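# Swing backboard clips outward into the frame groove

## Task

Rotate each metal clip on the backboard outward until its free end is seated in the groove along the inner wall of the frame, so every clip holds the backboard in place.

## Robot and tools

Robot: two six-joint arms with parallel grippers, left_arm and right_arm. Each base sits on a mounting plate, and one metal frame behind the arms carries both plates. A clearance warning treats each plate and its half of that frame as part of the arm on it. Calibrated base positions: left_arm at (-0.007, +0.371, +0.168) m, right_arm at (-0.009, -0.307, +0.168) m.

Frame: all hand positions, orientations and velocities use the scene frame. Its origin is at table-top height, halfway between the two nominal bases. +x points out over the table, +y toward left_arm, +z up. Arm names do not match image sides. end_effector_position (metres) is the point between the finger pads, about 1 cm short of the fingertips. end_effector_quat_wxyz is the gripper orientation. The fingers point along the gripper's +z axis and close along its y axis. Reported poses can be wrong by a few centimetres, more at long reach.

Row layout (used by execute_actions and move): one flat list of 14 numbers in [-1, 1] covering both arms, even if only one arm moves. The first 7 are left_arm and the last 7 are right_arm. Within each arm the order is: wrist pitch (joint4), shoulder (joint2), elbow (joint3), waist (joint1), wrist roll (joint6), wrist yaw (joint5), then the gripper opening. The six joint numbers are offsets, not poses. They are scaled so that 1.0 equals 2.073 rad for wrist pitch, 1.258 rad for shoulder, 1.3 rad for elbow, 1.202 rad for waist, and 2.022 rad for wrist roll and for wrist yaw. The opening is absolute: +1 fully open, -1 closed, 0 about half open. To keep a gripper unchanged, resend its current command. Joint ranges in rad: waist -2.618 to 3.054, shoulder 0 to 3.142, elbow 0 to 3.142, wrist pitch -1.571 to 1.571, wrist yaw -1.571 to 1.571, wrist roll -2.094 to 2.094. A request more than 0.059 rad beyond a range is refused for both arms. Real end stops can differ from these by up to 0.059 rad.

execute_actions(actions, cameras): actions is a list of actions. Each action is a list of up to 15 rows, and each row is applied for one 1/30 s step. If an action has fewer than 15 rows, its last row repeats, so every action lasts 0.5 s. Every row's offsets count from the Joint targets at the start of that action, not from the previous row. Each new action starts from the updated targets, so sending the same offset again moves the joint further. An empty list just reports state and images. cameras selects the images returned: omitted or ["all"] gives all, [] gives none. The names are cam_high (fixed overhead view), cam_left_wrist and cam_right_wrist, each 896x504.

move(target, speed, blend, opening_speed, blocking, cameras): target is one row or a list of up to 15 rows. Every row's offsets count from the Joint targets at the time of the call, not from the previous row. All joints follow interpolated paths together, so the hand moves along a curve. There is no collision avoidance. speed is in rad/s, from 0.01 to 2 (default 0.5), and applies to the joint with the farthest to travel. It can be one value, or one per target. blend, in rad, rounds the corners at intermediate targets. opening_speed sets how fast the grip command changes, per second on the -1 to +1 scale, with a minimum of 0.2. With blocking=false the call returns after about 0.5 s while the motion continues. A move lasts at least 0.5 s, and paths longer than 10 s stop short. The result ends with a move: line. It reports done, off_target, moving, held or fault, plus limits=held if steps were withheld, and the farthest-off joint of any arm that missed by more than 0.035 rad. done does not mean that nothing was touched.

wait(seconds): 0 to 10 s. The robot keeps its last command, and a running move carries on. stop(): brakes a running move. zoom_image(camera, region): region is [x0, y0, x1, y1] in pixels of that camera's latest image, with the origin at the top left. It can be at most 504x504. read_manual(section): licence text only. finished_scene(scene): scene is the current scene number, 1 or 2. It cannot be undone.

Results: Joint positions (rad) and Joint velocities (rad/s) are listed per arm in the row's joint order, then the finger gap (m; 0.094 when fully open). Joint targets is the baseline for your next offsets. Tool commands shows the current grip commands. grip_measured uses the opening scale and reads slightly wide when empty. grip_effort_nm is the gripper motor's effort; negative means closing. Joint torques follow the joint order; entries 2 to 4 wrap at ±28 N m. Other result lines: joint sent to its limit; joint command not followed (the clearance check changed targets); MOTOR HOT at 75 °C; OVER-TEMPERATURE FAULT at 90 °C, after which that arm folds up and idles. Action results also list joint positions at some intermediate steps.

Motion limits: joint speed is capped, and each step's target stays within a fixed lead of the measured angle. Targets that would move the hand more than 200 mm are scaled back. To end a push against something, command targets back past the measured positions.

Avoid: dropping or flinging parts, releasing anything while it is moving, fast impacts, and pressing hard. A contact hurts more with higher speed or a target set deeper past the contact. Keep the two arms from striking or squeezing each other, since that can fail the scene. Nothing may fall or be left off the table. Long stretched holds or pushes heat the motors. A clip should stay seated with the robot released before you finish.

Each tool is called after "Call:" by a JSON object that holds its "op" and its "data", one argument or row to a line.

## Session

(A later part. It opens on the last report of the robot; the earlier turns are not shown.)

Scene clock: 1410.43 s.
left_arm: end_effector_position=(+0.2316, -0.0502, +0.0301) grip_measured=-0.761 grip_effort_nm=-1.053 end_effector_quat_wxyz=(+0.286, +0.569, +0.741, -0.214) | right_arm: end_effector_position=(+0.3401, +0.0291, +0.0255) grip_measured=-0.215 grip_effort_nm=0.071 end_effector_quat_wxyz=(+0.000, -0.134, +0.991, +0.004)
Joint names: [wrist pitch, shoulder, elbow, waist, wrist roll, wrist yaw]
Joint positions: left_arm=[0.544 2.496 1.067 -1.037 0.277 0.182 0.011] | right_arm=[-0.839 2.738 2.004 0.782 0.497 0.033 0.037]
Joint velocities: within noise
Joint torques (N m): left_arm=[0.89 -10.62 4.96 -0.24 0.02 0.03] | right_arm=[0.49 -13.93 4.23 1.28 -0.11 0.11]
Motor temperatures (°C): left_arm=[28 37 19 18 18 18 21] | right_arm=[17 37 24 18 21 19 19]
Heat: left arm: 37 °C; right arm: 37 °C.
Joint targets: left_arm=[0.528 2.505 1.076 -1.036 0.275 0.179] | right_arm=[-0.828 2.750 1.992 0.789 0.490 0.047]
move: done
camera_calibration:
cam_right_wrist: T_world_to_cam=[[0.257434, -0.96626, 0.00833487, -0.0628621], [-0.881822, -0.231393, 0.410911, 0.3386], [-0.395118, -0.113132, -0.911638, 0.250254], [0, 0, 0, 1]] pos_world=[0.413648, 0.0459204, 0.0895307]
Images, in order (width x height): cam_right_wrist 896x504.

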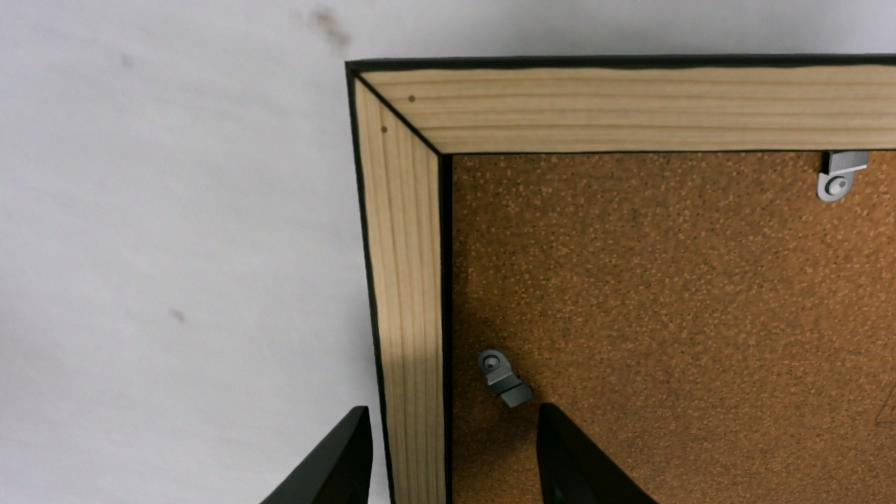

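Call:
{"op": "move", "data": {
  "target": [
    [0,0,0,0,0,0,-0.86,-0.014,0.0135,0.0523,-0.015,-0.002,0,-0.213],
    [0,0,0,0,0,0,-0.86,-0.0115,0.0205,0.0523,-0.015,-0.002,0,-0.213]
  ],
  "speed": 0.08,
  "cameras": ["cam_right_wrist"]
}}

Call:
{"op": "zoom_image", "data": {
  "camera": "cam_right_wrist",
  "region": [340, 300, 600, 460]
}}

Scene clock: 1425.50 s.
left_arm: end_effector_position=(+0.2316, -0.0502, +0.0301) grip_measured=-0.761 grip_effort_nm=-1.057 end_effector_quat_wxyz=(+0.286, +0.569, +0.741, -0.214) | right_arm: end_effector_position=(+0.3452, +0.0304, +0.0235) grip_measured=-0.215 grip_effort_nm=0.066 end_effector_quat_wxyz=(+0.002, -0.133, +0.991, +0.005)
Joint names: [wrist pitch, shoulder, elbow, waist, wrist roll, wrist yaw]
Joint positions: left_arm=[0.544 2.496 1.067 -1.037 0.277 0.182 0.011] | right_arm=[-0.845 2.756 2.034 0.777 0.493 0.033 0.037]
Joint velocities: within noise
Joint torques (N m): left_arm=[0.94 -10.63 4.89 -0.47 0.01 0.07] | right_arm=[0.32 -13.42 6.99 0.14 -0.11 0.11]
Motor temperatures (°C): left_arm=[28 37 19 18 18 18 21] | right_arm=[17 35 24 18 21 19 18]
Heat: left arm: 37 °C; right arm: 35 °C.
Joint targets: left_arm=[0.528 2.505 1.076 -1.036 0.275 0.179] | right_arm=[-0.852 2.776 2.060 0.771 0.486 0.047]
move: done
camera_calibration:
cam_right_wrist: T_world_to_cam=[[0.255728, -0.966729, 0.00617711, -0.0622585], [-0.88385, -0.231206, 0.406636, 0.345032], [-0.391679, -0.109448, -0.913569, 0.24926], [0, 0, 0, 1]] pos_world=[0.418507, 0.0468672, 0.0877985]
Images, in order (width x height): cam_right_wrist 896x504.

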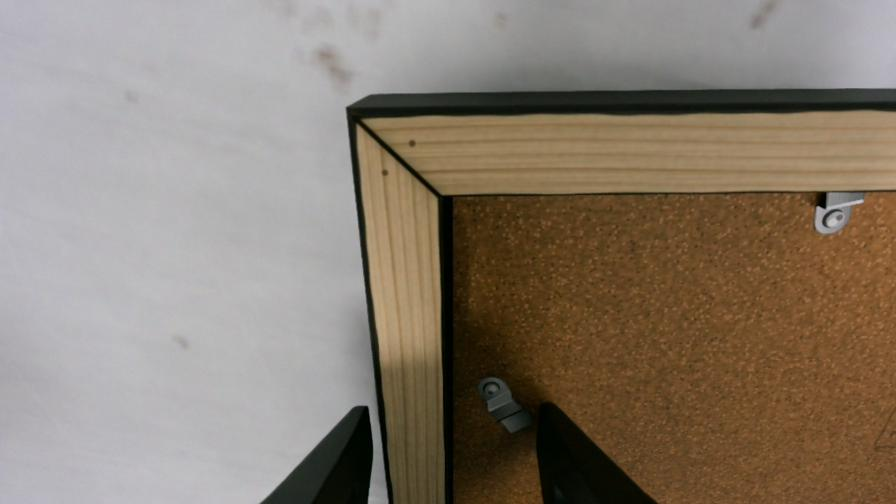

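Scaled by 1.938.

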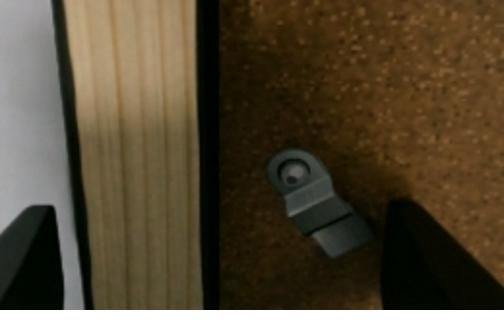

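Call:
{"op": "move", "data": {
  "target": [0,0,0,0,0,0,-0.86,0.002,0.006,0,0,0,0,-0.213],
  "speed": 0.08,
  "cameras": []
}}

Call:
{"op": "move", "data": {
  "target": [0,0,0,0,0,0,-0.86,0,0,0,0,0,0,-0.4],
  "opening_speed": 0.2,
  "cameras": ["cam_right_wrist"]
}}

Call:
{"op": "zoom_image", "data": {
  "camera": "cam_right_wrist",
  "region": [340, 300, 600, 460]
}}

Scene clock: 1432.37 s.
left_arm: end_effector_position=(+0.2316, -0.0502, +0.0301) grip_measured=-0.761 grip_effort_nm=-1.057 end_effector_quat_wxyz=(+0.286, +0.569, +0.741, -0.214) | right_arm: end_effector_position=(+0.3452, +0.0303, +0.0233) grip_measured=-0.215 grip_effort_nm=0.056 end_effector_quat_wxyz=(+0.002, -0.133, +0.991, +0.005)
Joint names: [wrist pitch, shoulder, elbow, waist, wrist roll, wrist yaw]
Joint positions: left_arm=[0.544 2.496 1.067 -1.037 0.277 0.182 0.011] | right_arm=[-0.845 2.757 2.034 0.777 0.493 0.034 0.037]
Joint velocities: within noise
Joint torques (N m): left_arm=[0.94 -10.67 4.94 -0.16 0.01 0.06] | right_arm=[0.35 -12.72 6.95 0.1 -0.09 0.11]
Motor temperatures (°C): left_arm=[28 37 19 18 18 18 21] | right_arm=[17 34 24 18 21 19 18]
Heat: left arm: 37 °C; right arm: 34 °C.
Joint targets: left_arm=[0.528 2.505 1.076 -1.036 0.275 0.179] | right_arm=[-0.847 2.783 2.060 0.771 0.486 0.047]
move: done
No camera images: "cameras" was empty.

Scene clock: 1433.53 s.
left_arm: end_effector_position=(+0.2316, -0.0502, +0.0301) grip_measured=-0.761 grip_effort_nm=-1.057 end_effector_quat_wxyz=(+0.286, +0.569, +0.741, -0.214) | right_arm: end_effector_position=(+0.3457, +0.0298, +0.0235) grip_measured=-0.397 grip_effort_nm=-0.217 end_effector_quat_wxyz=(+0.003, -0.133, +0.991, +0.003)
Joint names: [wrist pitch, shoulder, elbow, waist, wrist roll, wrist yaw]
Joint positions: left_arm=[0.544 2.496 1.067 -1.037 0.277 0.182 0.011] | right_arm=[-0.847 2.757 2.035 0.777 0.493 0.038 0.028]
Joint velocities: within noise
Joint torques (N m): left_arm=[0.9 -10.58 4.83 -0.42 0.01 0.08] | right_arm=[0.38 -12.75 6.89 0.16 -0.11 0.08]
Motor temperatures (°C): left_arm=[28 37 19 18 18 18 21] | right_arm=[17 34 24 18 21 19 18]
Heat: left arm: 37 °C; right arm: 34 °C.
Joint targets: left_arm=[0.528 2.505 1.076 -1.036 0.275 0.179] | right_arm=[-0.847 2.783 2.060 0.771 0.486 0.047]
move: done
camera_calibration:
cam_right_wrist: T_world_to_cam=[[0.256065, -0.966602, 0.0105604, -0.0632309], [-0.884821, -0.229973, 0.40522, 0.345645], [-0.389258, -0.113107, -0.914158, 0.248746], [0, 0, 0, 1]] pos_world=[0.418852, 0.0465049, 0.0879987]
Images, in order (width x height): cam_right_wrist 896x504.

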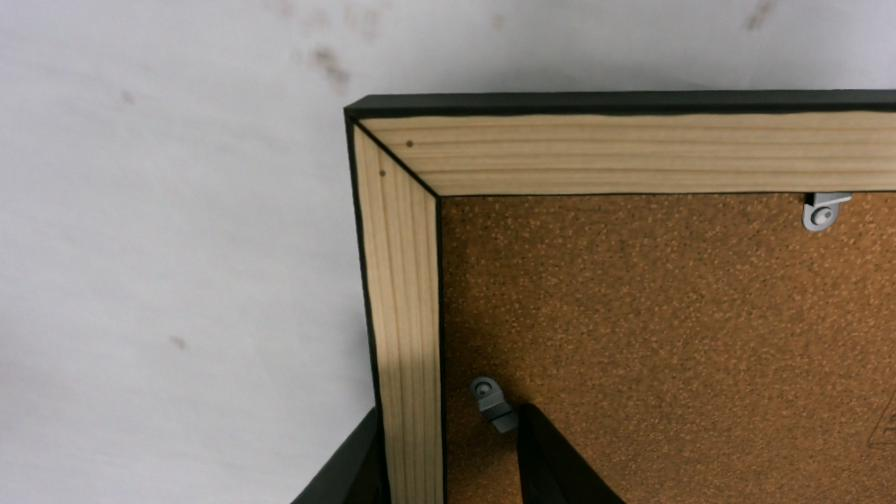

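Scaled by 1.938.

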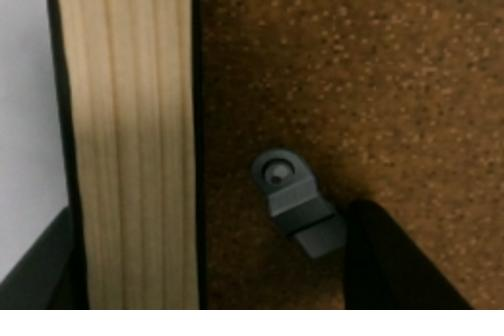

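Good, continue closing.

Call:
{"op": "move", "data": {
  "target": [0,0,0,0,0,0,-0.86,0,0,0,0,0,0,-0.6],
  "opening_speed": 0.2,
  "cameras": ["cam_right_wrist"]
}}

Call:
{"op": "zoom_image", "data": {
  "camera": "cam_right_wrist",
  "region": [340, 300, 600, 460]
}}

Call:
{"op": "move", "data": {
  "target": [0,0,0,0,0,0,-0.86,0,0,0,0,0,0,-0.78],
  "opening_speed": 0.2,
  "cameras": ["cam_right_wrist"]
}}

Call:
{"op": "zoom_image", "data": {
  "camera": "cam_right_wrist",
  "region": [340, 300, 600, 460]
}}

Scene clock: 1440.50 s.
left_arm: end_effector_position=(+0.2316, -0.0502, +0.0301) grip_measured=-0.761 grip_effort_nm=-1.048 end_effector_quat_wxyz=(+0.286, +0.569, +0.741, -0.214) | right_arm: end_effector_position=(+0.3454, +0.0325, +0.0235) grip_measured=-0.597 grip_effort_nm=-0.217 end_effector_quat_wxyz=(+0.002, -0.133, +0.991, +0.010)
Joint names: [wrist pitch, shoulder, elbow, waist, wrist roll, wrist yaw]
Joint positions: left_arm=[0.544 2.496 1.067 -1.037 0.277 0.182 0.011] | right_arm=[-0.842 2.758 2.037 0.777 0.493 0.026 0.019]
Joint velocities: within noise
Joint torques (N m): left_arm=[0.94 -10.66 4.9 -0.28 0 0.06] | right_arm=[0.34 -12.89 6.68 0.1 -0.11 0.19]
Motor temperatures (°C): left_arm=[28 37 19 18 18 18 21] | right_arm=[17 34 24 18 21 19 18]
Heat: left arm: 37 °C; right arm: 34 °C.
Joint targets: left_arm=[0.527 2.505 1.076 -1.036 0.275 0.179] | right_arm=[-0.848 2.783 2.060 0.771 0.486 0.047]
move: done
camera_calibration:
cam_right_wrist: T_world_to_cam=[[0.255996, -0.966674, -0.00289427, -0.0601774], [-0.883113, -0.235083, 0.406015, 0.34557], [-0.393165, -0.101382, -0.913862, 0.249912], [0, 0, 0, 1]] pos_world=[0.418839, 0.0484021, 0.0879038]
Images, in order (width x height): cam_right_wrist 896x504.

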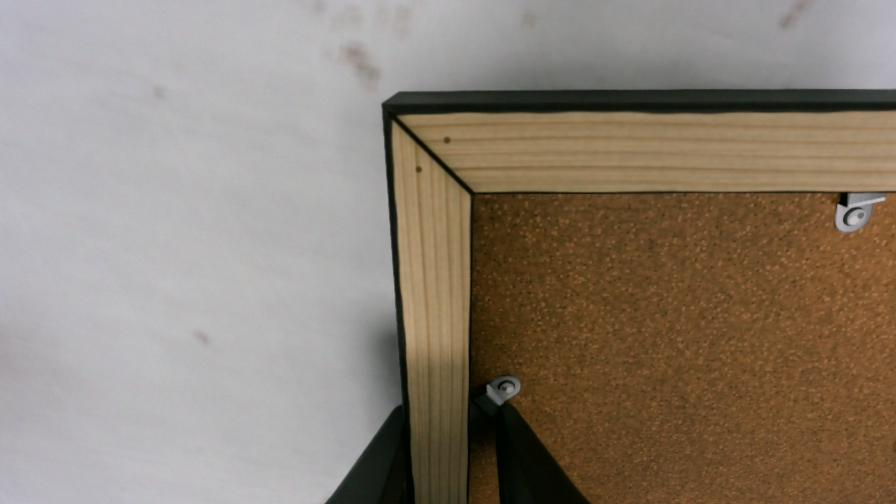

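Scaled by 1.938.

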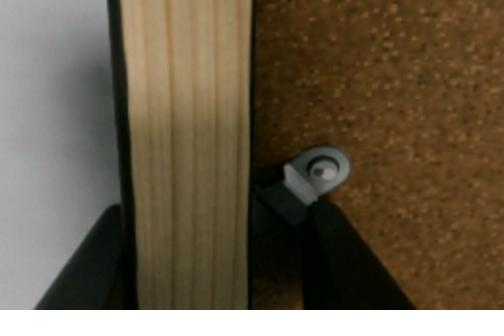

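Scene clock: 1441.67 s.
left_arm: end_effector_position=(+0.2317, -0.0503, +0.0301) grip_measured=-0.761 grip_effort_nm=-1.057 end_effector_quat_wxyz=(+0.287, +0.570, +0.740, -0.214) | right_arm: end_effector_position=(+0.3451, +0.0345, +0.0236) grip_measured=-0.772 grip_effort_nm=-1.038 end_effector_quat_wxyz=(+0.001, -0.133, +0.991, +0.015)
Joint names: [wrist pitch, shoulder, elbow, waist, wrist roll, wrist yaw]
Joint positions: left_arm=[0.544 2.496 1.067 -1.037 0.28 0.182 0.011] | right_arm=[-0.838 2.758 2.037 0.777 0.493 0.017 0.011]
Joint velocities: within noise
Joint torques (N m): left_arm=[0.93 -10.58 4.82 -0.17 -0.02 0.1] | right_arm=[0.3 -12.93 6.75 0.12 -0.11 0.29]
Motor temperatures (°C): left_arm=[28 37 19 18 18 18 21] | right_arm=[17 34 24 18 21 19 18]
Heat: left arm: 37 °C; right arm: 34 °C.
Joint targets: left_arm=[0.527 2.505 1.076 -1.036 0.275 0.179] | right_arm=[-0.848 2.783 2.060 0.771 0.486 0.047]
move: done
camera_calibration:
cam_right_wrist: T_world_to_cam=[[0.255942, -0.966603, -0.0131227, -0.0579427], [-0.881906, -0.239032, 0.406332, 0.345461], [-0.395899, -0.0924246, -0.913631, 0.250666], [0, 0, 0, 1]] pos_world=[0.418732, 0.0497364, 0.0878844]
Images, in order (width x height): cam_right_wrist 896x504.

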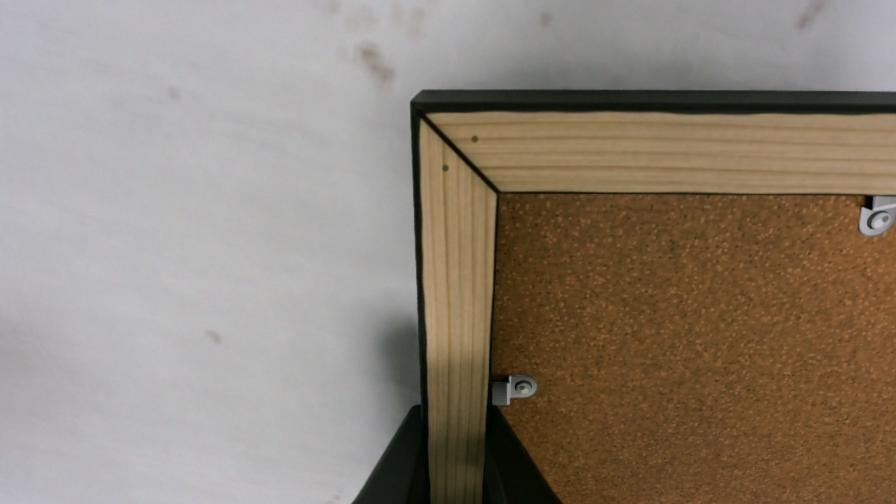

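Scaled by 1.938.

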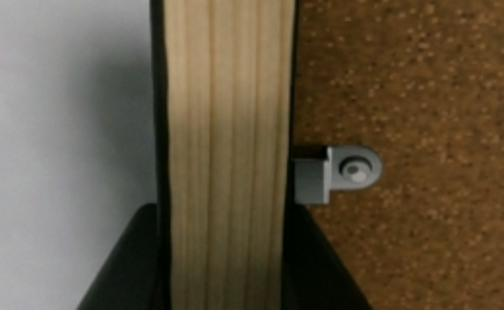

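Call:
{"op": "move", "data": {
  "target": [
    [0,0,0,0,0,0,-0.55,0,0,0,0,0,0,-0.78],
    [0,-0.0238,-0.0154,0,0,0,-0.55,0,0,0,0,0,0,-0.78],
    [0.004,-0.1725,-0.16,0,0,0,-0.55,0,0,0,0,0,0,-0.78]
  ],
  "speed": [0.1,0.05,0.15],
  "opening_speed": 0.4
}}

Scene clock: 1477.00 s.
left_arm: end_effector_position=(+0.2140, -0.0199, +0.0637) grip_measured=-0.552 grip_effort_nm=0.071 end_effector_quat_wxyz=(+0.285, +0.570, +0.741, -0.210) | right_arm: end_effector_position=(+0.3453, +0.0341, +0.0236) grip_measured=-0.775 grip_effort_nm=-1.077 end_effector_quat_wxyz=(+0.001, -0.133, +0.991, +0.014)
Joint names: [wrist pitch, shoulder, elbow, waist, wrist roll, wrist yaw]
Joint positions: left_arm=[0.544 2.314 0.879 -1.037 0.28 0.176 0.021] | right_arm=[-0.838 2.758 2.037 0.777 0.493 0.019 0.011]
Joint velocities: within noise
Joint torques (N m): left_arm=[0.99 -12.67 3.04 -0.21 -0.05 0.13] | right_arm=[0.31 -12.92 6.75 0.06 -0.1 0.27]
Motor temperatures (°C): left_arm=[28 37 19 18 18 18 21] | right_arm=[17 36 25 18 21 19 19]
Heat: left arm: 37 °C; right arm: 36 °C.
Joint targets: left_arm=[0.536 2.288 0.867 -1.036 0.276 0.179] | right_arm=[-0.848 2.783 2.060 0.771 0.486 0.047]
move: done
camera_calibration:
cam_left_wrist: T_world_to_cam=[[-0.963421, -0.263955, -0.0463397, 0.209043], [-0.239959, 0.926644, -0.289395, 0.127032], [0.119328, -0.26769, -0.956087, 0.114234], [0, 0, 0, 1]] pos_world=[0.218247, -0.0319565, 0.155667]
cam_right_wrist: T_world_to_cam=[[0.255932, -0.966633, -0.0109321, -0.058393], [-0.88244, -0.238228, 0.405645, 0.345739], [-0.394714, -0.0941704, -0.913965, 0.250366], [0, 0, 0, 1]] pos_world=[0.418861, 0.0494971, 0.0879399]

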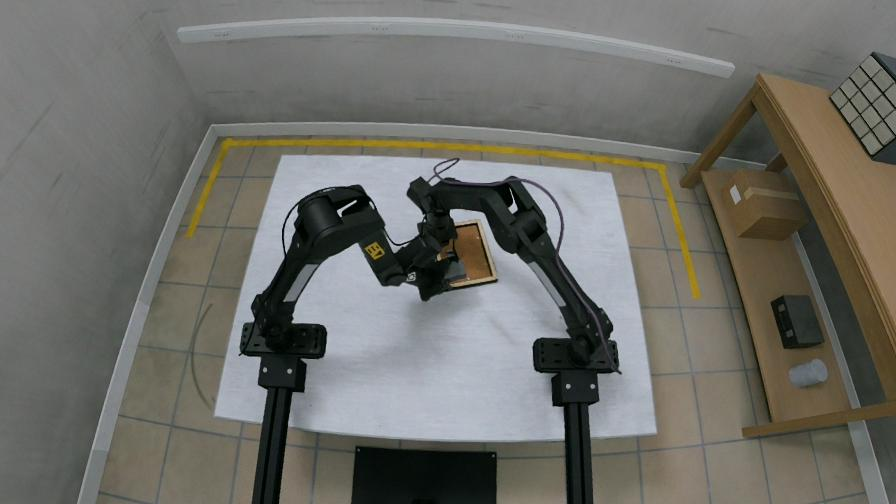

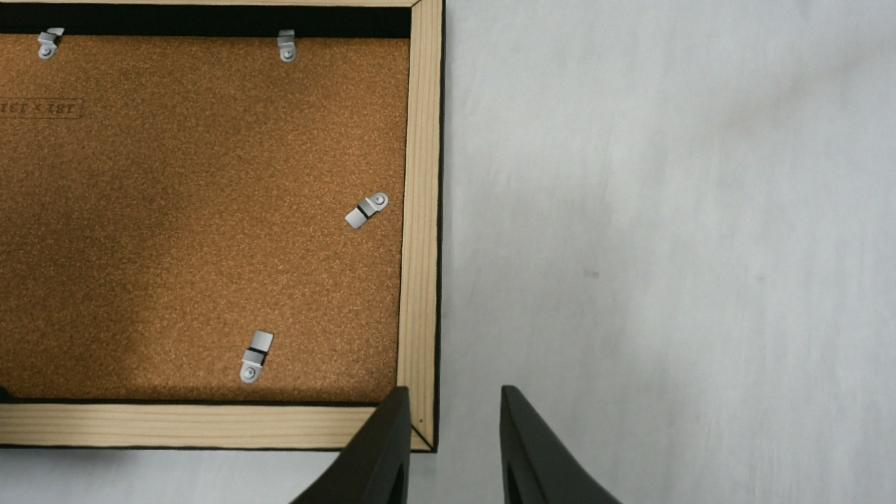

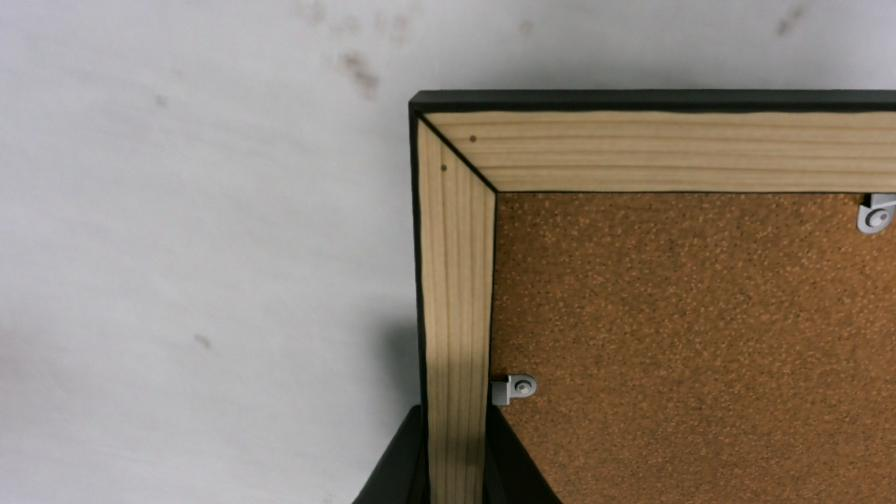

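Call:
{"op": "execute_actions", "data": {
  "actions": [],
  "cameras": ["cam_left_wrist"]
}}

Scene clock: 1508.47 s.
left_arm: end_effector_position=(+0.2140, -0.0199, +0.0637) grip_measured=-0.552 grip_effort_nm=0.061 end_effector_quat_wxyz=(+0.285, +0.570, +0.741, -0.210) | right_arm: end_effector_position=(+0.3453, +0.0341, +0.0236) grip_measured=-0.775 grip_effort_nm=-1.077 end_effector_quat_wxyz=(+0.001, -0.133, +0.991, +0.014)
Joint names: [wrist pitch, shoulder, elbow, waist, wrist roll, wrist yaw]
Joint positions: left_arm=[0.544 2.314 0.879 -1.037 0.28 0.176 0.021] | right_arm=[-0.838 2.758 2.037 0.777 0.493 0.019 0.011]
Joint velocities: within noise
Joint torques (N m): left_arm=[1.01 -12.6 3.14 -0.4 -0.01 0.1] | right_arm=[0.3 -12.93 6.72 0.1 -0.11 0.26]
Motor temperatures (°C): left_arm=[28 43 18 18 18 18 19] | right_arm=[17 36 25 18 21 19 20]
Heat: left arm: 43 °C; right arm: 36 °C.
Joint targets: left_arm=[0.536 2.288 0.867 -1.036 0.276 0.179] | right_arm=[-0.848 2.783 2.060 0.771 0.486 0.047]
Tool commands: left_gripper/opening=-0.55 right_gripper/opening=-0.78
camera_calibration:
cam_left_wrist: T_world_to_cam=[[-0.963421, -0.263955, -0.0463397, 0.209043], [-0.239959, 0.926644, -0.289395, 0.127032], [0.119328, -0.26769, -0.956087, 0.114234], [0, 0, 0, 1]] pos_world=[0.218247, -0.0319565, 0.155667]
Images, in order (width x height): cam_left_wrist 896x504.

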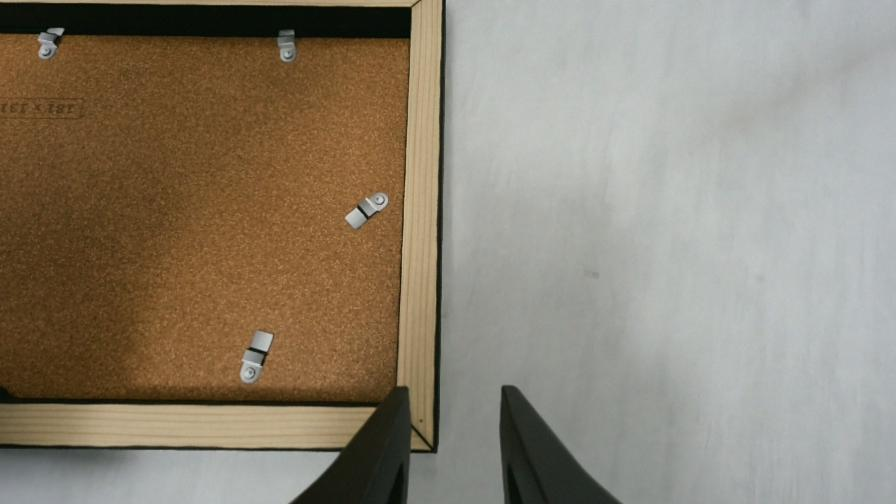

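Call:
{"op": "move", "data": {
  "target": [0,-0.32,0,0,0,0,-0.55,0,0,0,0,0,0,-0.40],
  "opening_speed": 0.5,
  "cameras": ["cam_right_wrist"]
}}

Call:
{"op": "move", "data": {
  "target": [0,0,0,0.5,0,0,-0.55,0.0338,-0.0557,-0.0862,0,0,0,-0.40],
  "speed": 0.5
}}

Scene clock: 1515.63 s.
left_arm: end_effector_position=(+0.2495, -0.0603, +0.2549) grip_measured=-0.552 grip_effort_nm=0.071 end_effector_quat_wxyz=(+0.464, +0.527, +0.660, -0.265) | right_arm: end_effector_position=(+0.3463, +0.0325, +0.0235) grip_measured=-0.402 grip_effort_nm=0.071 end_effector_quat_wxyz=(+0.004, -0.133, +0.991, +0.009)
Joint names: [wrist pitch, shoulder, elbow, waist, wrist roll, wrist yaw]
Joint positions: left_arm=[0.554 1.899 0.872 -1.037 0.28 0.176 0.021] | right_arm=[-0.84 2.758 2.037 0.777 0.493 0.029 0.028]
Joint velocities: within noise
Joint torques (N m): left_arm=[1.32 -10.28 6.35 -0.23 -0.04 0.12] | right_arm=[0.31 -12.89 6.69 0.14 -0.11 0.15]
Motor temperatures (°C): left_arm=[28 43 18 18 18 18 19] | right_arm=[17 36 25 18 21 19 20]
Heat: left arm: 43 °C; right arm: 36 °C.
Joint targets: left_arm=[0.536 1.885 0.868 -1.036 0.276 0.179] | right_arm=[-0.848 2.783 2.060 0.771 0.486 0.047]
move: done
camera_calibration:
cam_right_wrist: T_world_to_cam=[[0.255852, -0.966715, -0.00116557, -0.0603849], [-0.884887, -0.23468, 0.402369, 0.347056], [-0.38925, -0.101915, -0.915477, 0.24897], [0, 0, 0, 1]] pos_world=[0.419466, 0.0484459, 0.0882108]
Images, in order (width x height): cam_right_wrist 896x504.

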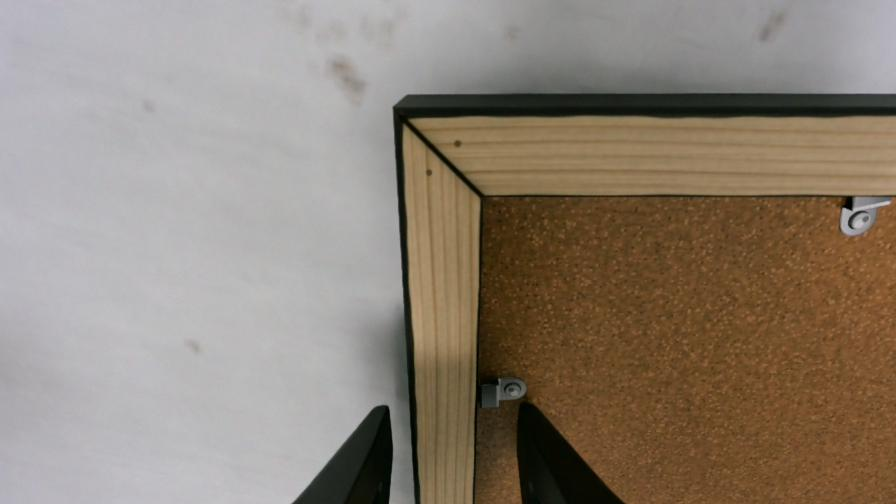

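Scene clock: 1516.13 s.
left_arm: end_effector_position=(+0.2498, -0.0606, +0.2559) grip_measured=-0.552 grip_effort_nm=0.071 end_effector_quat_wxyz=(+0.466, +0.527, +0.659, -0.266) | right_arm: end_effector_position=(+0.3463, +0.0325, +0.0235) grip_measured=-0.402 grip_effort_nm=0.061 end_effector_quat_wxyz=(+0.004, -0.133, +0.991, +0.009)
Joint names: [wrist pitch, shoulder, elbow, waist, wrist roll, wrist yaw]
Joint positions: left_arm=[0.558 1.899 0.872 -1.037 0.28 0.176 0.021] | right_arm=[-0.84 2.758 2.037 0.777 0.493 0.029 0.028]
Joint velocities: within noise
Joint torques (N m): left_arm=[1.43 -9.05 6.64 -0.35 0 0.05] | right_arm=[0.41 -13.75 5.57 0.08 -0.11 0.17]
Motor temperatures (°C): left_arm=[29 43 18 18 18 18 19] | right_arm=[17 36 25 18 21 19 20]
Heat: left arm: 43 °C; right arm: 36 °C.
Joint targets: left_arm=[0.554 1.899 0.872 -1.037 0.280 0.176] | right_arm=[-0.838 2.774 2.045 0.771 0.486 0.047]
move: held (left_arm; a check stopped the path), off_target (right_arm; braked when a check withheld steps of left_arm); limits=held; left_arm: the waist is farthest, 0.602 rad from its target; right_arm: the elbow is farthest, 0.089 rad from its target
joint command not followed: on one or more control steps a check withheld the commanded joint targets of the left arm, and it was not sent them on those steps.
cause: the commanded joint targets, or the way to them, would bring a part of the robot too close to another arm (this arm's wrist camera and the right arm's forearm (the part past the elbow), at the place that arm is still heading or pushing toward).
camera_calibration:
cam_left_wrist: T_world_to_cam=[[-0.933242, -0.317022, -0.168989, 0.262271], [-0.143148, 0.759593, -0.634451, 0.28291], [0.329497, -0.567905, -0.754265, 0.16042], [0, 0, 0, 1]] pos_world=[0.232402, -0.0406476, 0.344812]
cam_right_wrist: T_world_to_cam=[[0.255852, -0.966715, -0.00116557, -0.0603849], [-0.884887, -0.23468, 0.402369, 0.347056], [-0.38925, -0.101915, -0.915477, 0.24897], [0, 0, 0, 1]] pos_world=[0.419466, 0.0484459, 0.0882108]

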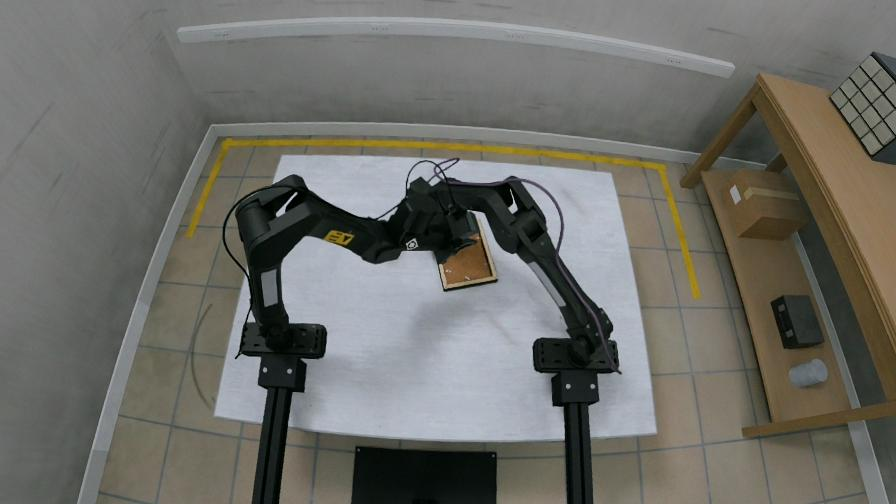

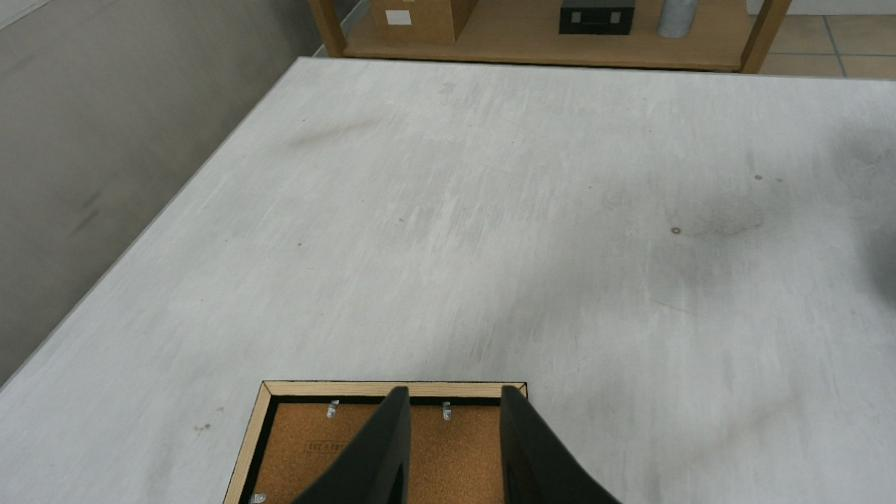

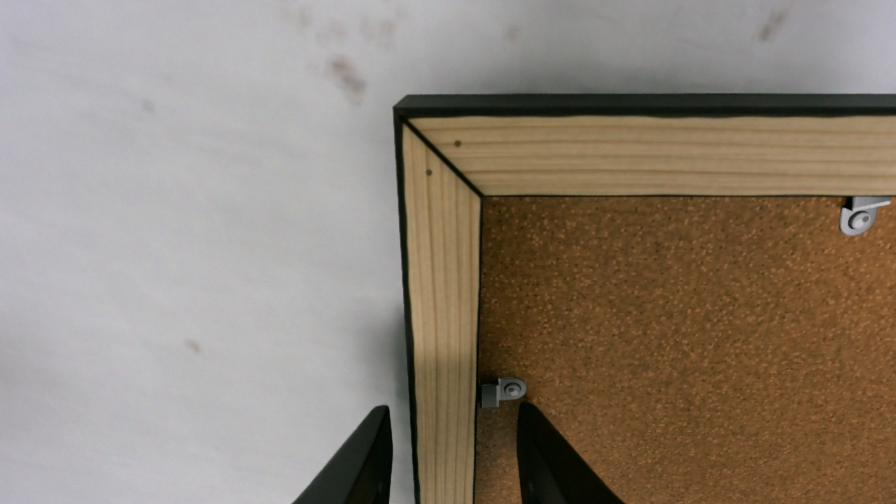

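Call:
{"op": "move", "data": {
  "target": [0,-0.5,0,0,0,0,-0.55,0,0,0,0,0,0,-0.40],
  "cameras": []
}}

Call:
{"op": "move", "data": {
  "target": [0,0,0,0,0,0,-0.55,0.029,-0.0485,-0.0746,0,0,0,-0.40],
  "speed": 0.2,
  "cameras": ["cam_high","cam_right_wrist"]
}}

Scene clock: 1526.33 s.
left_arm: end_effector_position=(+0.2501, -0.0611, +0.2570) grip_measured=-0.552 grip_effort_nm=0.061 end_effector_quat_wxyz=(+0.468, +0.526, +0.658, -0.267) | right_arm: end_effector_position=(+0.3463, +0.0325, +0.0235) grip_measured=-0.402 grip_effort_nm=0.071 end_effector_quat_wxyz=(+0.004, -0.133, +0.991, +0.009)
Joint names: [wrist pitch, shoulder, elbow, waist, wrist roll, wrist yaw]
Joint positions: left_arm=[0.563 1.899 0.872 -1.037 0.28 0.176 0.021] | right_arm=[-0.84 2.758 2.037 0.777 0.493 0.029 0.028]
Joint velocities: within noise
Joint torques (N m): left_arm=[1.44 -8.88 6.89 -0.38 0.04 0.05] | right_arm=[0.4 -13.78 5.57 0.1 -0.09 0.15]
Motor temperatures (°C): left_arm=[29 42 19 18 18 18 19] | right_arm=[17 37 25 18 21 19 19]
Heat: left arm: 42 °C; right arm: 37 °C.
Joint targets: left_arm=[0.559 1.899 0.872 -1.037 0.280 0.176] | right_arm=[-0.838 2.774 2.045 0.771 0.486 0.047]
move: held (left_arm; a check stopped the path); limits=held; left_arm: the shoulder is farthest, 0.629 rad from its target
joint command not followed: on one or more control steps a check withheld the commanded joint targets of the left arm, and it was not sent them on those steps. On the call's last step the targets were still withheld.
cause: the commanded joint targets, or the way to them, would bring a part of the robot too close to another arm (this arm's wrist camera and the right arm's forearm (the part past the elbow)).
No camera images: "cameras" was empty.

Scene clock: 1527.17 s.
left_arm: end_effector_position=(+0.2501, -0.0611, +0.2571) grip_measured=-0.552 grip_effort_nm=0.071 end_effector_quat_wxyz=(+0.468, +0.526, +0.658, -0.267) | right_arm: end_effector_position=(+0.3454, +0.0314, +0.0227) grip_measured=-0.402 grip_effort_nm=0.071 end_effector_quat_wxyz=(+0.014, -0.133, +0.991, +0.016)
Joint names: [wrist pitch, shoulder, elbow, waist, wrist roll, wrist yaw]
Joint positions: left_arm=[0.564 1.899 0.872 -1.037 0.28 0.176 0.021] | right_arm=[-0.779 2.729 1.972 0.777 0.492 0.03 0.028]
Joint velocities: within noise
Joint torques (N m): left_arm=[1.4 -8.85 6.8 -0.35 0.04 0.09] | right_arm=[0.45 -16.47 3.34 0.1 -0.11 0.15]
Motor temperatures (°C): left_arm=[29 42 19 18 18 18 19] | right_arm=[17 37 25 18 21 19 19]
Heat: left arm: 42 °C; right arm: 37 °C.
Joint targets: left_arm=[0.559 1.899 0.872 -1.037 0.280 0.176] | right_arm=[-0.778 2.713 1.948 0.771 0.486 0.047]
move: held (left_arm); limits=held
joint command not followed: on one or more control steps a check withheld the commanded joint targets of the left arm, and it was not sent them on those steps. On the call's last step the targets were still withheld.
cause: the commanded joint targets, or the way to them, would bring a part of the robot too close to another arm (this arm's wrist camera and the right arm's forearm (the part past the elbow)).
camera_calibration:
cam_right_wrist: T_world_to_cam=[[0.255389, -0.966768, -0.0117039, -0.0607892], [-0.892172, -0.240313, 0.382465, 0.349526], [-0.372567, -0.0872353, -0.923896, 0.241708], [0, 0, 0, 1]] pos_world=[0.417415, 0.0463122, 0.0889203]
Images, in order (width x height): cam_high 896x504, cam_right_wrist 896x504.

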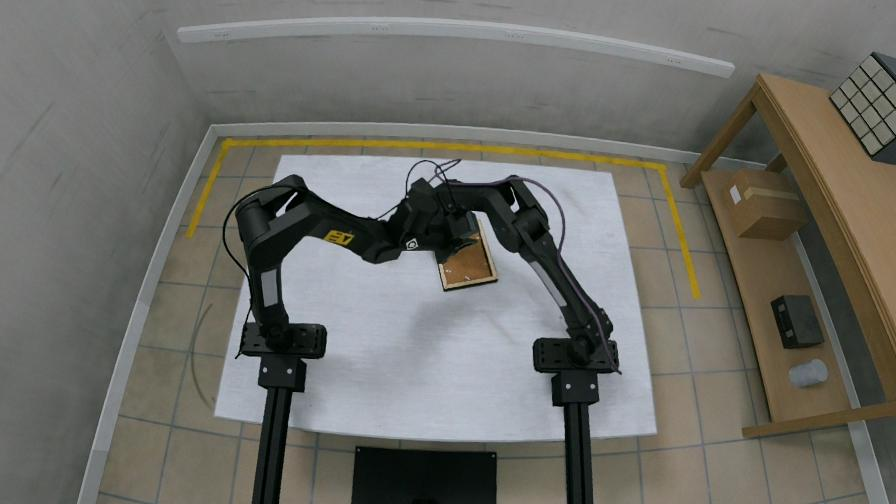

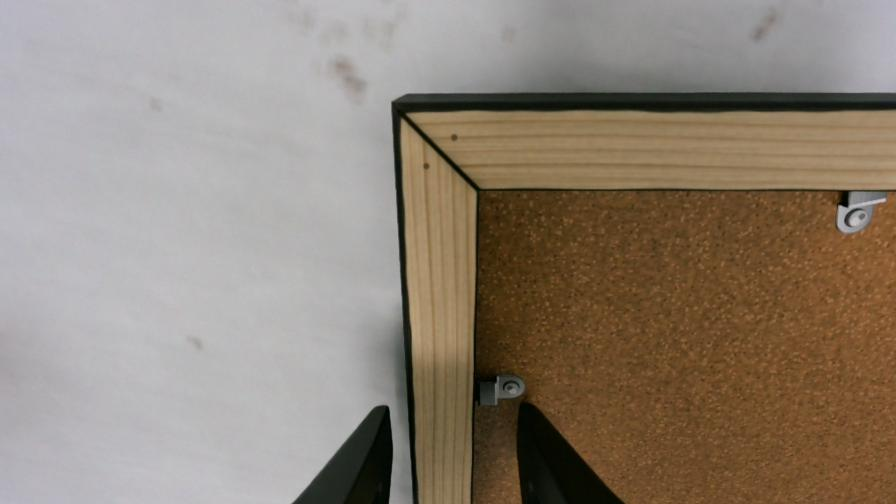

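Call:
{"op": "move", "data": {
  "target": [0,0,0,0,0,0,-0.55,-0.212,-0.18,0.14,0,0,0,-0.40],
  "speed": 0.4,
  "cameras": []
}}

Call:
{"op": "move", "data": {
  "target": [0,0,-0.3,0,0,0,-0.55,0,0,0,0,0,0,-0.40],
  "speed": 0.4,
  "cameras": ["cam_high"]
}}

Scene clock: 1551.87 s.
left_arm: end_effector_position=(+0.2502, -0.0611, +0.2572) grip_measured=-0.552 grip_effort_nm=0.066 end_effector_quat_wxyz=(+0.469, +0.526, +0.658, -0.267) | right_arm: end_effector_position=(+0.3344, +0.0133, +0.1507) grip_measured=-0.402 grip_effort_nm=0.061 end_effector_quat_wxyz=(-0.021, -0.134, +0.991, -0.011)
Joint names: [wrist pitch, shoulder, elbow, waist, wrist roll, wrist yaw]
Joint positions: left_arm=[0.564 1.899 0.872 -1.037 0.28 0.176 0.021] | right_arm=[-1.208 2.521 2.105 0.777 0.492 0.033 0.028]
Joint velocities: within noise
Joint torques (N m): left_arm=[1.42 -8.87 6.87 -0.34 0.01 0.08] | right_arm=[0.17 -17.87 7.24 0.09 -0.1 0.12]
Motor temperatures (°C): left_arm=[32 40 19 18 18 18 19] | right_arm=[17 37 24 18 21 19 19]
Heat: left arm: 40 °C; right arm: 37 °C.
Joint targets: left_arm=[0.559 1.899 0.872 -1.037 0.280 0.176] | right_arm=[-1.217 2.486 2.130 0.771 0.486 0.047]
held back during your reply time or a wait (left arm), on 90 control steps: a part of the arm was too close to another arm, or the arm's last command would have brought one too close.
move: done; limits=held
joint command not followed: on one or more control steps a check withheld the commanded joint targets of the left arm, and it was not sent them on those steps.
cause: the commanded joint targets, or the way to them, would bring a part of the robot too close to another arm (this arm's wrist camera and the right arm's forearm (the part past the elbow)).
No camera images: "cameras" was empty.

Scene clock: 1553.23 s.
left_arm: end_effector_position=(+0.1711, +0.0483, +0.1271) grip_measured=-0.552 grip_effort_nm=0.066 end_effector_quat_wxyz=(+0.305, +0.567, +0.734, -0.217) | right_arm: end_effector_position=(+0.3342, +0.0131, +0.1507) grip_measured=-0.402 grip_effort_nm=0.061 end_effector_quat_wxyz=(-0.021, -0.134, +0.991, -0.011)
Joint names: [wrist pitch, shoulder, elbow, waist, wrist roll, wrist yaw]
Joint positions: left_arm=[0.566 1.899 0.488 -1.037 0.28 0.176 0.021] | right_arm=[-1.209 2.521 2.105 0.777 0.492 0.033 0.028]
Joint velocities: within noise
Joint torques (N m): left_arm=[1.09 -6.82 3.89 0.01 0.04 0.12] | right_arm=[0.19 -17.78 7.2 0.03 -0.1 0.12]
Motor temperatures (°C): left_arm=[31 40 19 18 18 18 19] | right_arm=[17 37 24 18 21 19 19]
Heat: left arm: 40 °C; right arm: 37 °C.
Joint targets: left_arm=[0.559 1.899 0.482 -1.037 0.280 0.176] | right_arm=[-1.217 2.486 2.130 0.771 0.486 0.047]
move: done
Images, in order (width x height): cam_high 896x504.

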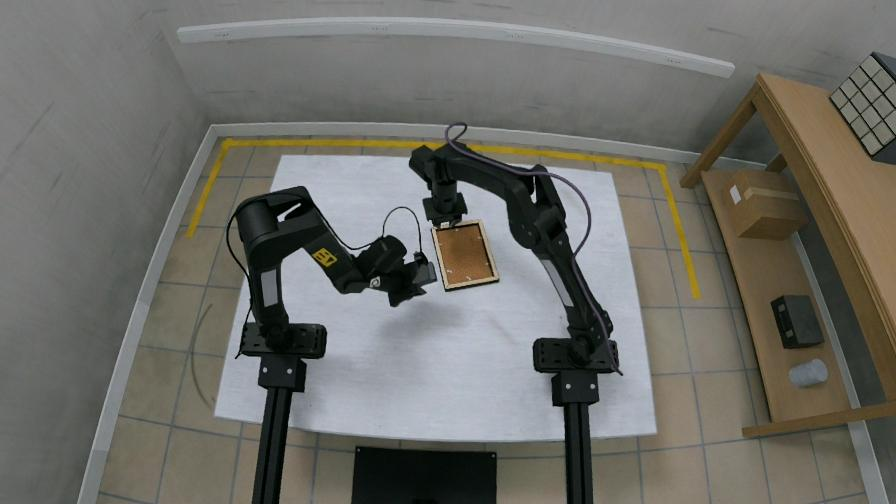

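Call:
{"op": "move", "data": {
  "target": [0,-0.2,0,0.5,0,0,-0.55,0,0,0,0,0,0,-0.40],
  "speed": 0.6,
  "cameras": []
}}

Call:
{"op": "move", "data": {
  "target": [0,0,0,0,0,0,-0.55,0.3248,-0.1359,-0.6274,0.0929,-0.7288,-0.0054,0.34],
  "speed": 0.6,
  "cameras": ["cam_high","cam_right_wrist"]
}}

Scene clock: 1580.57 s.
left_arm: end_effector_position=(+0.3503, +0.1972, +0.2037) grip_measured=-0.552 grip_effort_nm=0.066 end_effector_quat_wxyz=(+0.453, +0.316, +0.825, -0.118) | right_arm: end_effector_position=(+0.3342, +0.0131, +0.1507) grip_measured=-0.402 grip_effort_nm=0.061 end_effector_quat_wxyz=(-0.021, -0.134, +0.991, -0.011)
Joint names: [wrist pitch, shoulder, elbow, waist, wrist roll, wrist yaw]
Joint positions: left_arm=[0.569 1.666 0.488 -0.437 0.28 0.175 0.021] | right_arm=[-1.209 2.521 2.105 0.777 0.492 0.033 0.028]
Joint velocities: within noise
Joint torques (N m): left_arm=[1.27 -7.73 5.35 -0.05 0.03 0.14] | right_arm=[0.18 -17.8 7.21 0.09 -0.1 0.11]
Motor temperatures (°C): left_arm=[30 38 18 18 18 18 18] | right_arm=[17 38 26 18 21 19 18]
Heat: left arm: 38 °C; right arm: 38 °C.
Joint targets: left_arm=[0.559 1.648 0.482 -0.436 0.280 0.176] | right_arm=[-1.217 2.486 2.130 0.771 0.486 0.047]
move: done
No camera images: "cameras" was empty.

Scene clock: 1583.87 s.
left_arm: end_effector_position=(+0.3503, +0.1972, +0.2037) grip_measured=-0.552 grip_effort_nm=0.066 end_effector_quat_wxyz=(+0.453, +0.316, +0.825, -0.118) | right_arm: end_effector_position=(+0.2407, -0.0192, +0.0500) grip_measured=+0.338 grip_effort_nm=0.056 end_effector_quat_wxyz=(+0.001, +0.795, -0.607, -0.003)
Joint names: [wrist pitch, shoulder, elbow, waist, wrist roll, wrist yaw]
Joint positions: left_arm=[0.569 1.666 0.488 -0.437 0.28 0.175 0.021] | right_arm=[-0.554 2.354 1.323 0.875 -0.98 0.033 0.063]
Joint velocities: within noise
Joint torques (N m): left_arm=[1.27 -7.69 5.26 -0.06 0.01 0.11] | right_arm=[0.46 -15.57 3.58 1.32 -0.1 0.01]
Motor temperatures (°C): left_arm=[30 38 18 18 18 18 18] | right_arm=[17 39 25 18 21 19 18]
Heat: left arm: 38 °C; right arm: 39 °C.
Joint targets: left_arm=[0.559 1.648 0.482 -0.436 0.280 0.176] | right_arm=[-0.544 2.315 1.315 0.883 -0.988 0.036]
move: off_target (right_arm); right_arm: the shoulder is farthest, 0.038 rad from its target
camera_calibration:
cam_right_wrist: T_world_to_cam=[[0.966625, 0.255983, 0.0104197, -0.231493], [0.22951, -0.883298, 0.408791, -0.0501766], [0.113847, -0.392756, -0.912569, 0.0999937], [0, 0, 0, 1]] pos_world=[0.223899, 0.0542106, 0.114175]
Images, in order (width x height): cam_high 896x504, cam_right_wrist 896x504.

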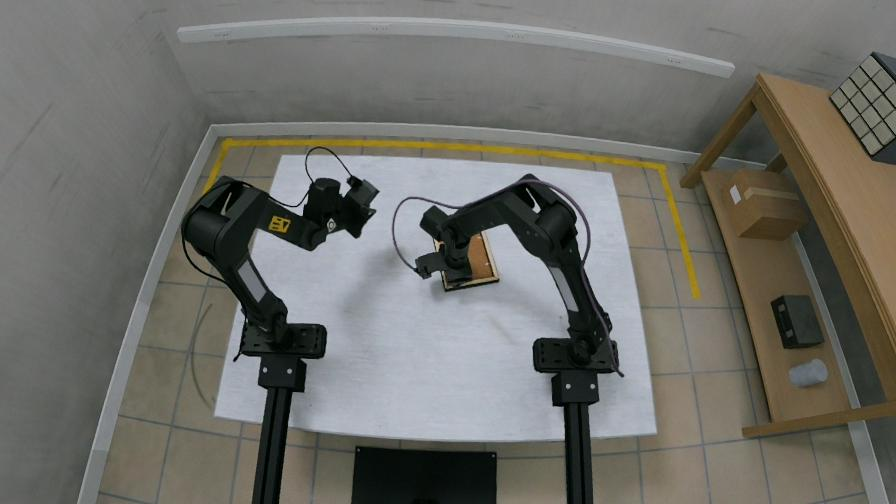

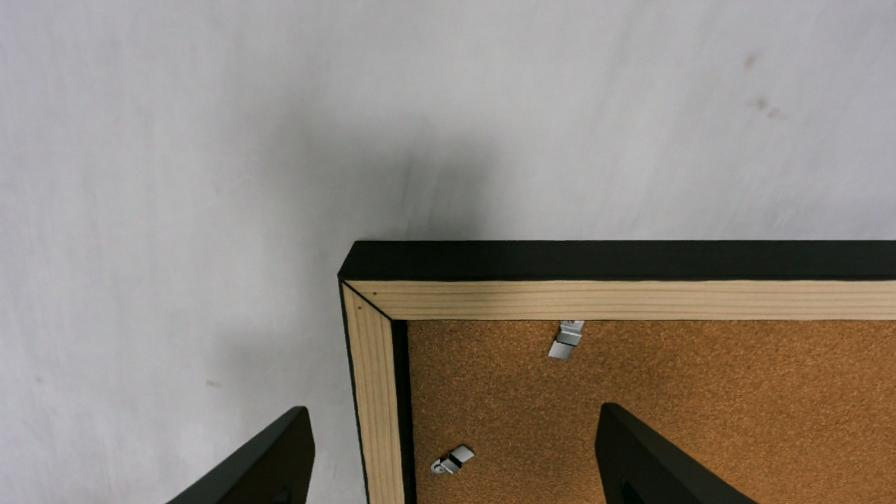

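Call:
{"op": "zoom_image", "data": {
  "camera": "cam_right_wrist",
  "region": [480, 270, 680, 430]
}}

Scaled by 2.520.

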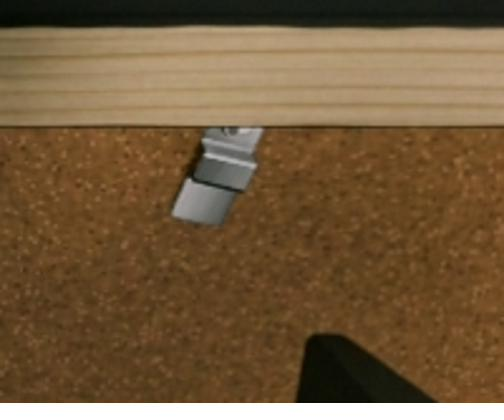

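Call:
{"op": "move", "data": {
  "target": [0,0,0,0,0,0,-0.55,0.0154,0.0624,-0.0038,-0.0324,-0.0119,0,0.4255],
  "speed": 0.15,
  "cameras": ["cam_right_wrist"]
}}

Scene clock: 1611.17 s.
left_arm: end_effector_position=(+0.3503, +0.1972, +0.2037) grip_measured=-0.552 grip_effort_nm=0.056 end_effector_quat_wxyz=(+0.453, +0.316, +0.825, -0.118) | right_arm: end_effector_position=(+0.2469, -0.0265, +0.0384) grip_measured=+0.423 grip_effort_nm=0.061 end_effector_quat_wxyz=(+0.003, +0.794, -0.607, -0.003)
Joint names: [wrist pitch, shoulder, elbow, waist, wrist roll, wrist yaw]
Joint positions: left_arm=[0.569 1.666 0.488 -0.437 0.28 0.175 0.021] | right_arm=[-0.522 2.382 1.318 0.848 -1.004 0.033 0.067]
Joint velocities: within noise
Joint torques (N m): left_arm=[1.29 -7.72 5.31 -0.09 0 0.11] | right_arm=[0.45 -10.86 3.48 0.16 -0.11 0]
Motor temperatures (°C): left_arm=[31 36 19 18 18 18 18] | right_arm=[17 39 24 18 21 19 18]
Heat: left arm: 36 °C; right arm: 39 °C.
Joint targets: left_arm=[0.559 1.648 0.482 -0.436 0.280 0.176] | right_arm=[-0.512 2.394 1.310 0.844 -1.012 0.036]
move: done
camera_calibration:
cam_right_wrist: T_world_to_cam=[[0.967204, 0.253878, 0.00789328, -0.235641], [0.228442, -0.883042, 0.40994, -0.0531039], [0.111045, -0.394693, -0.912078, 0.0863965], [0, 0, 0, 1]] pos_world=[0.23045, 0.0470312, 0.10243]
Images, in order (width x height): cam_right_wrist 896x504.

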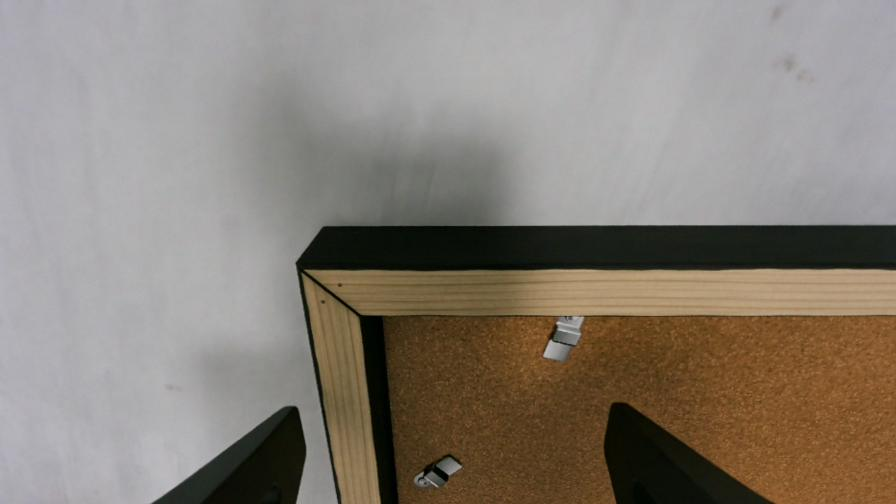

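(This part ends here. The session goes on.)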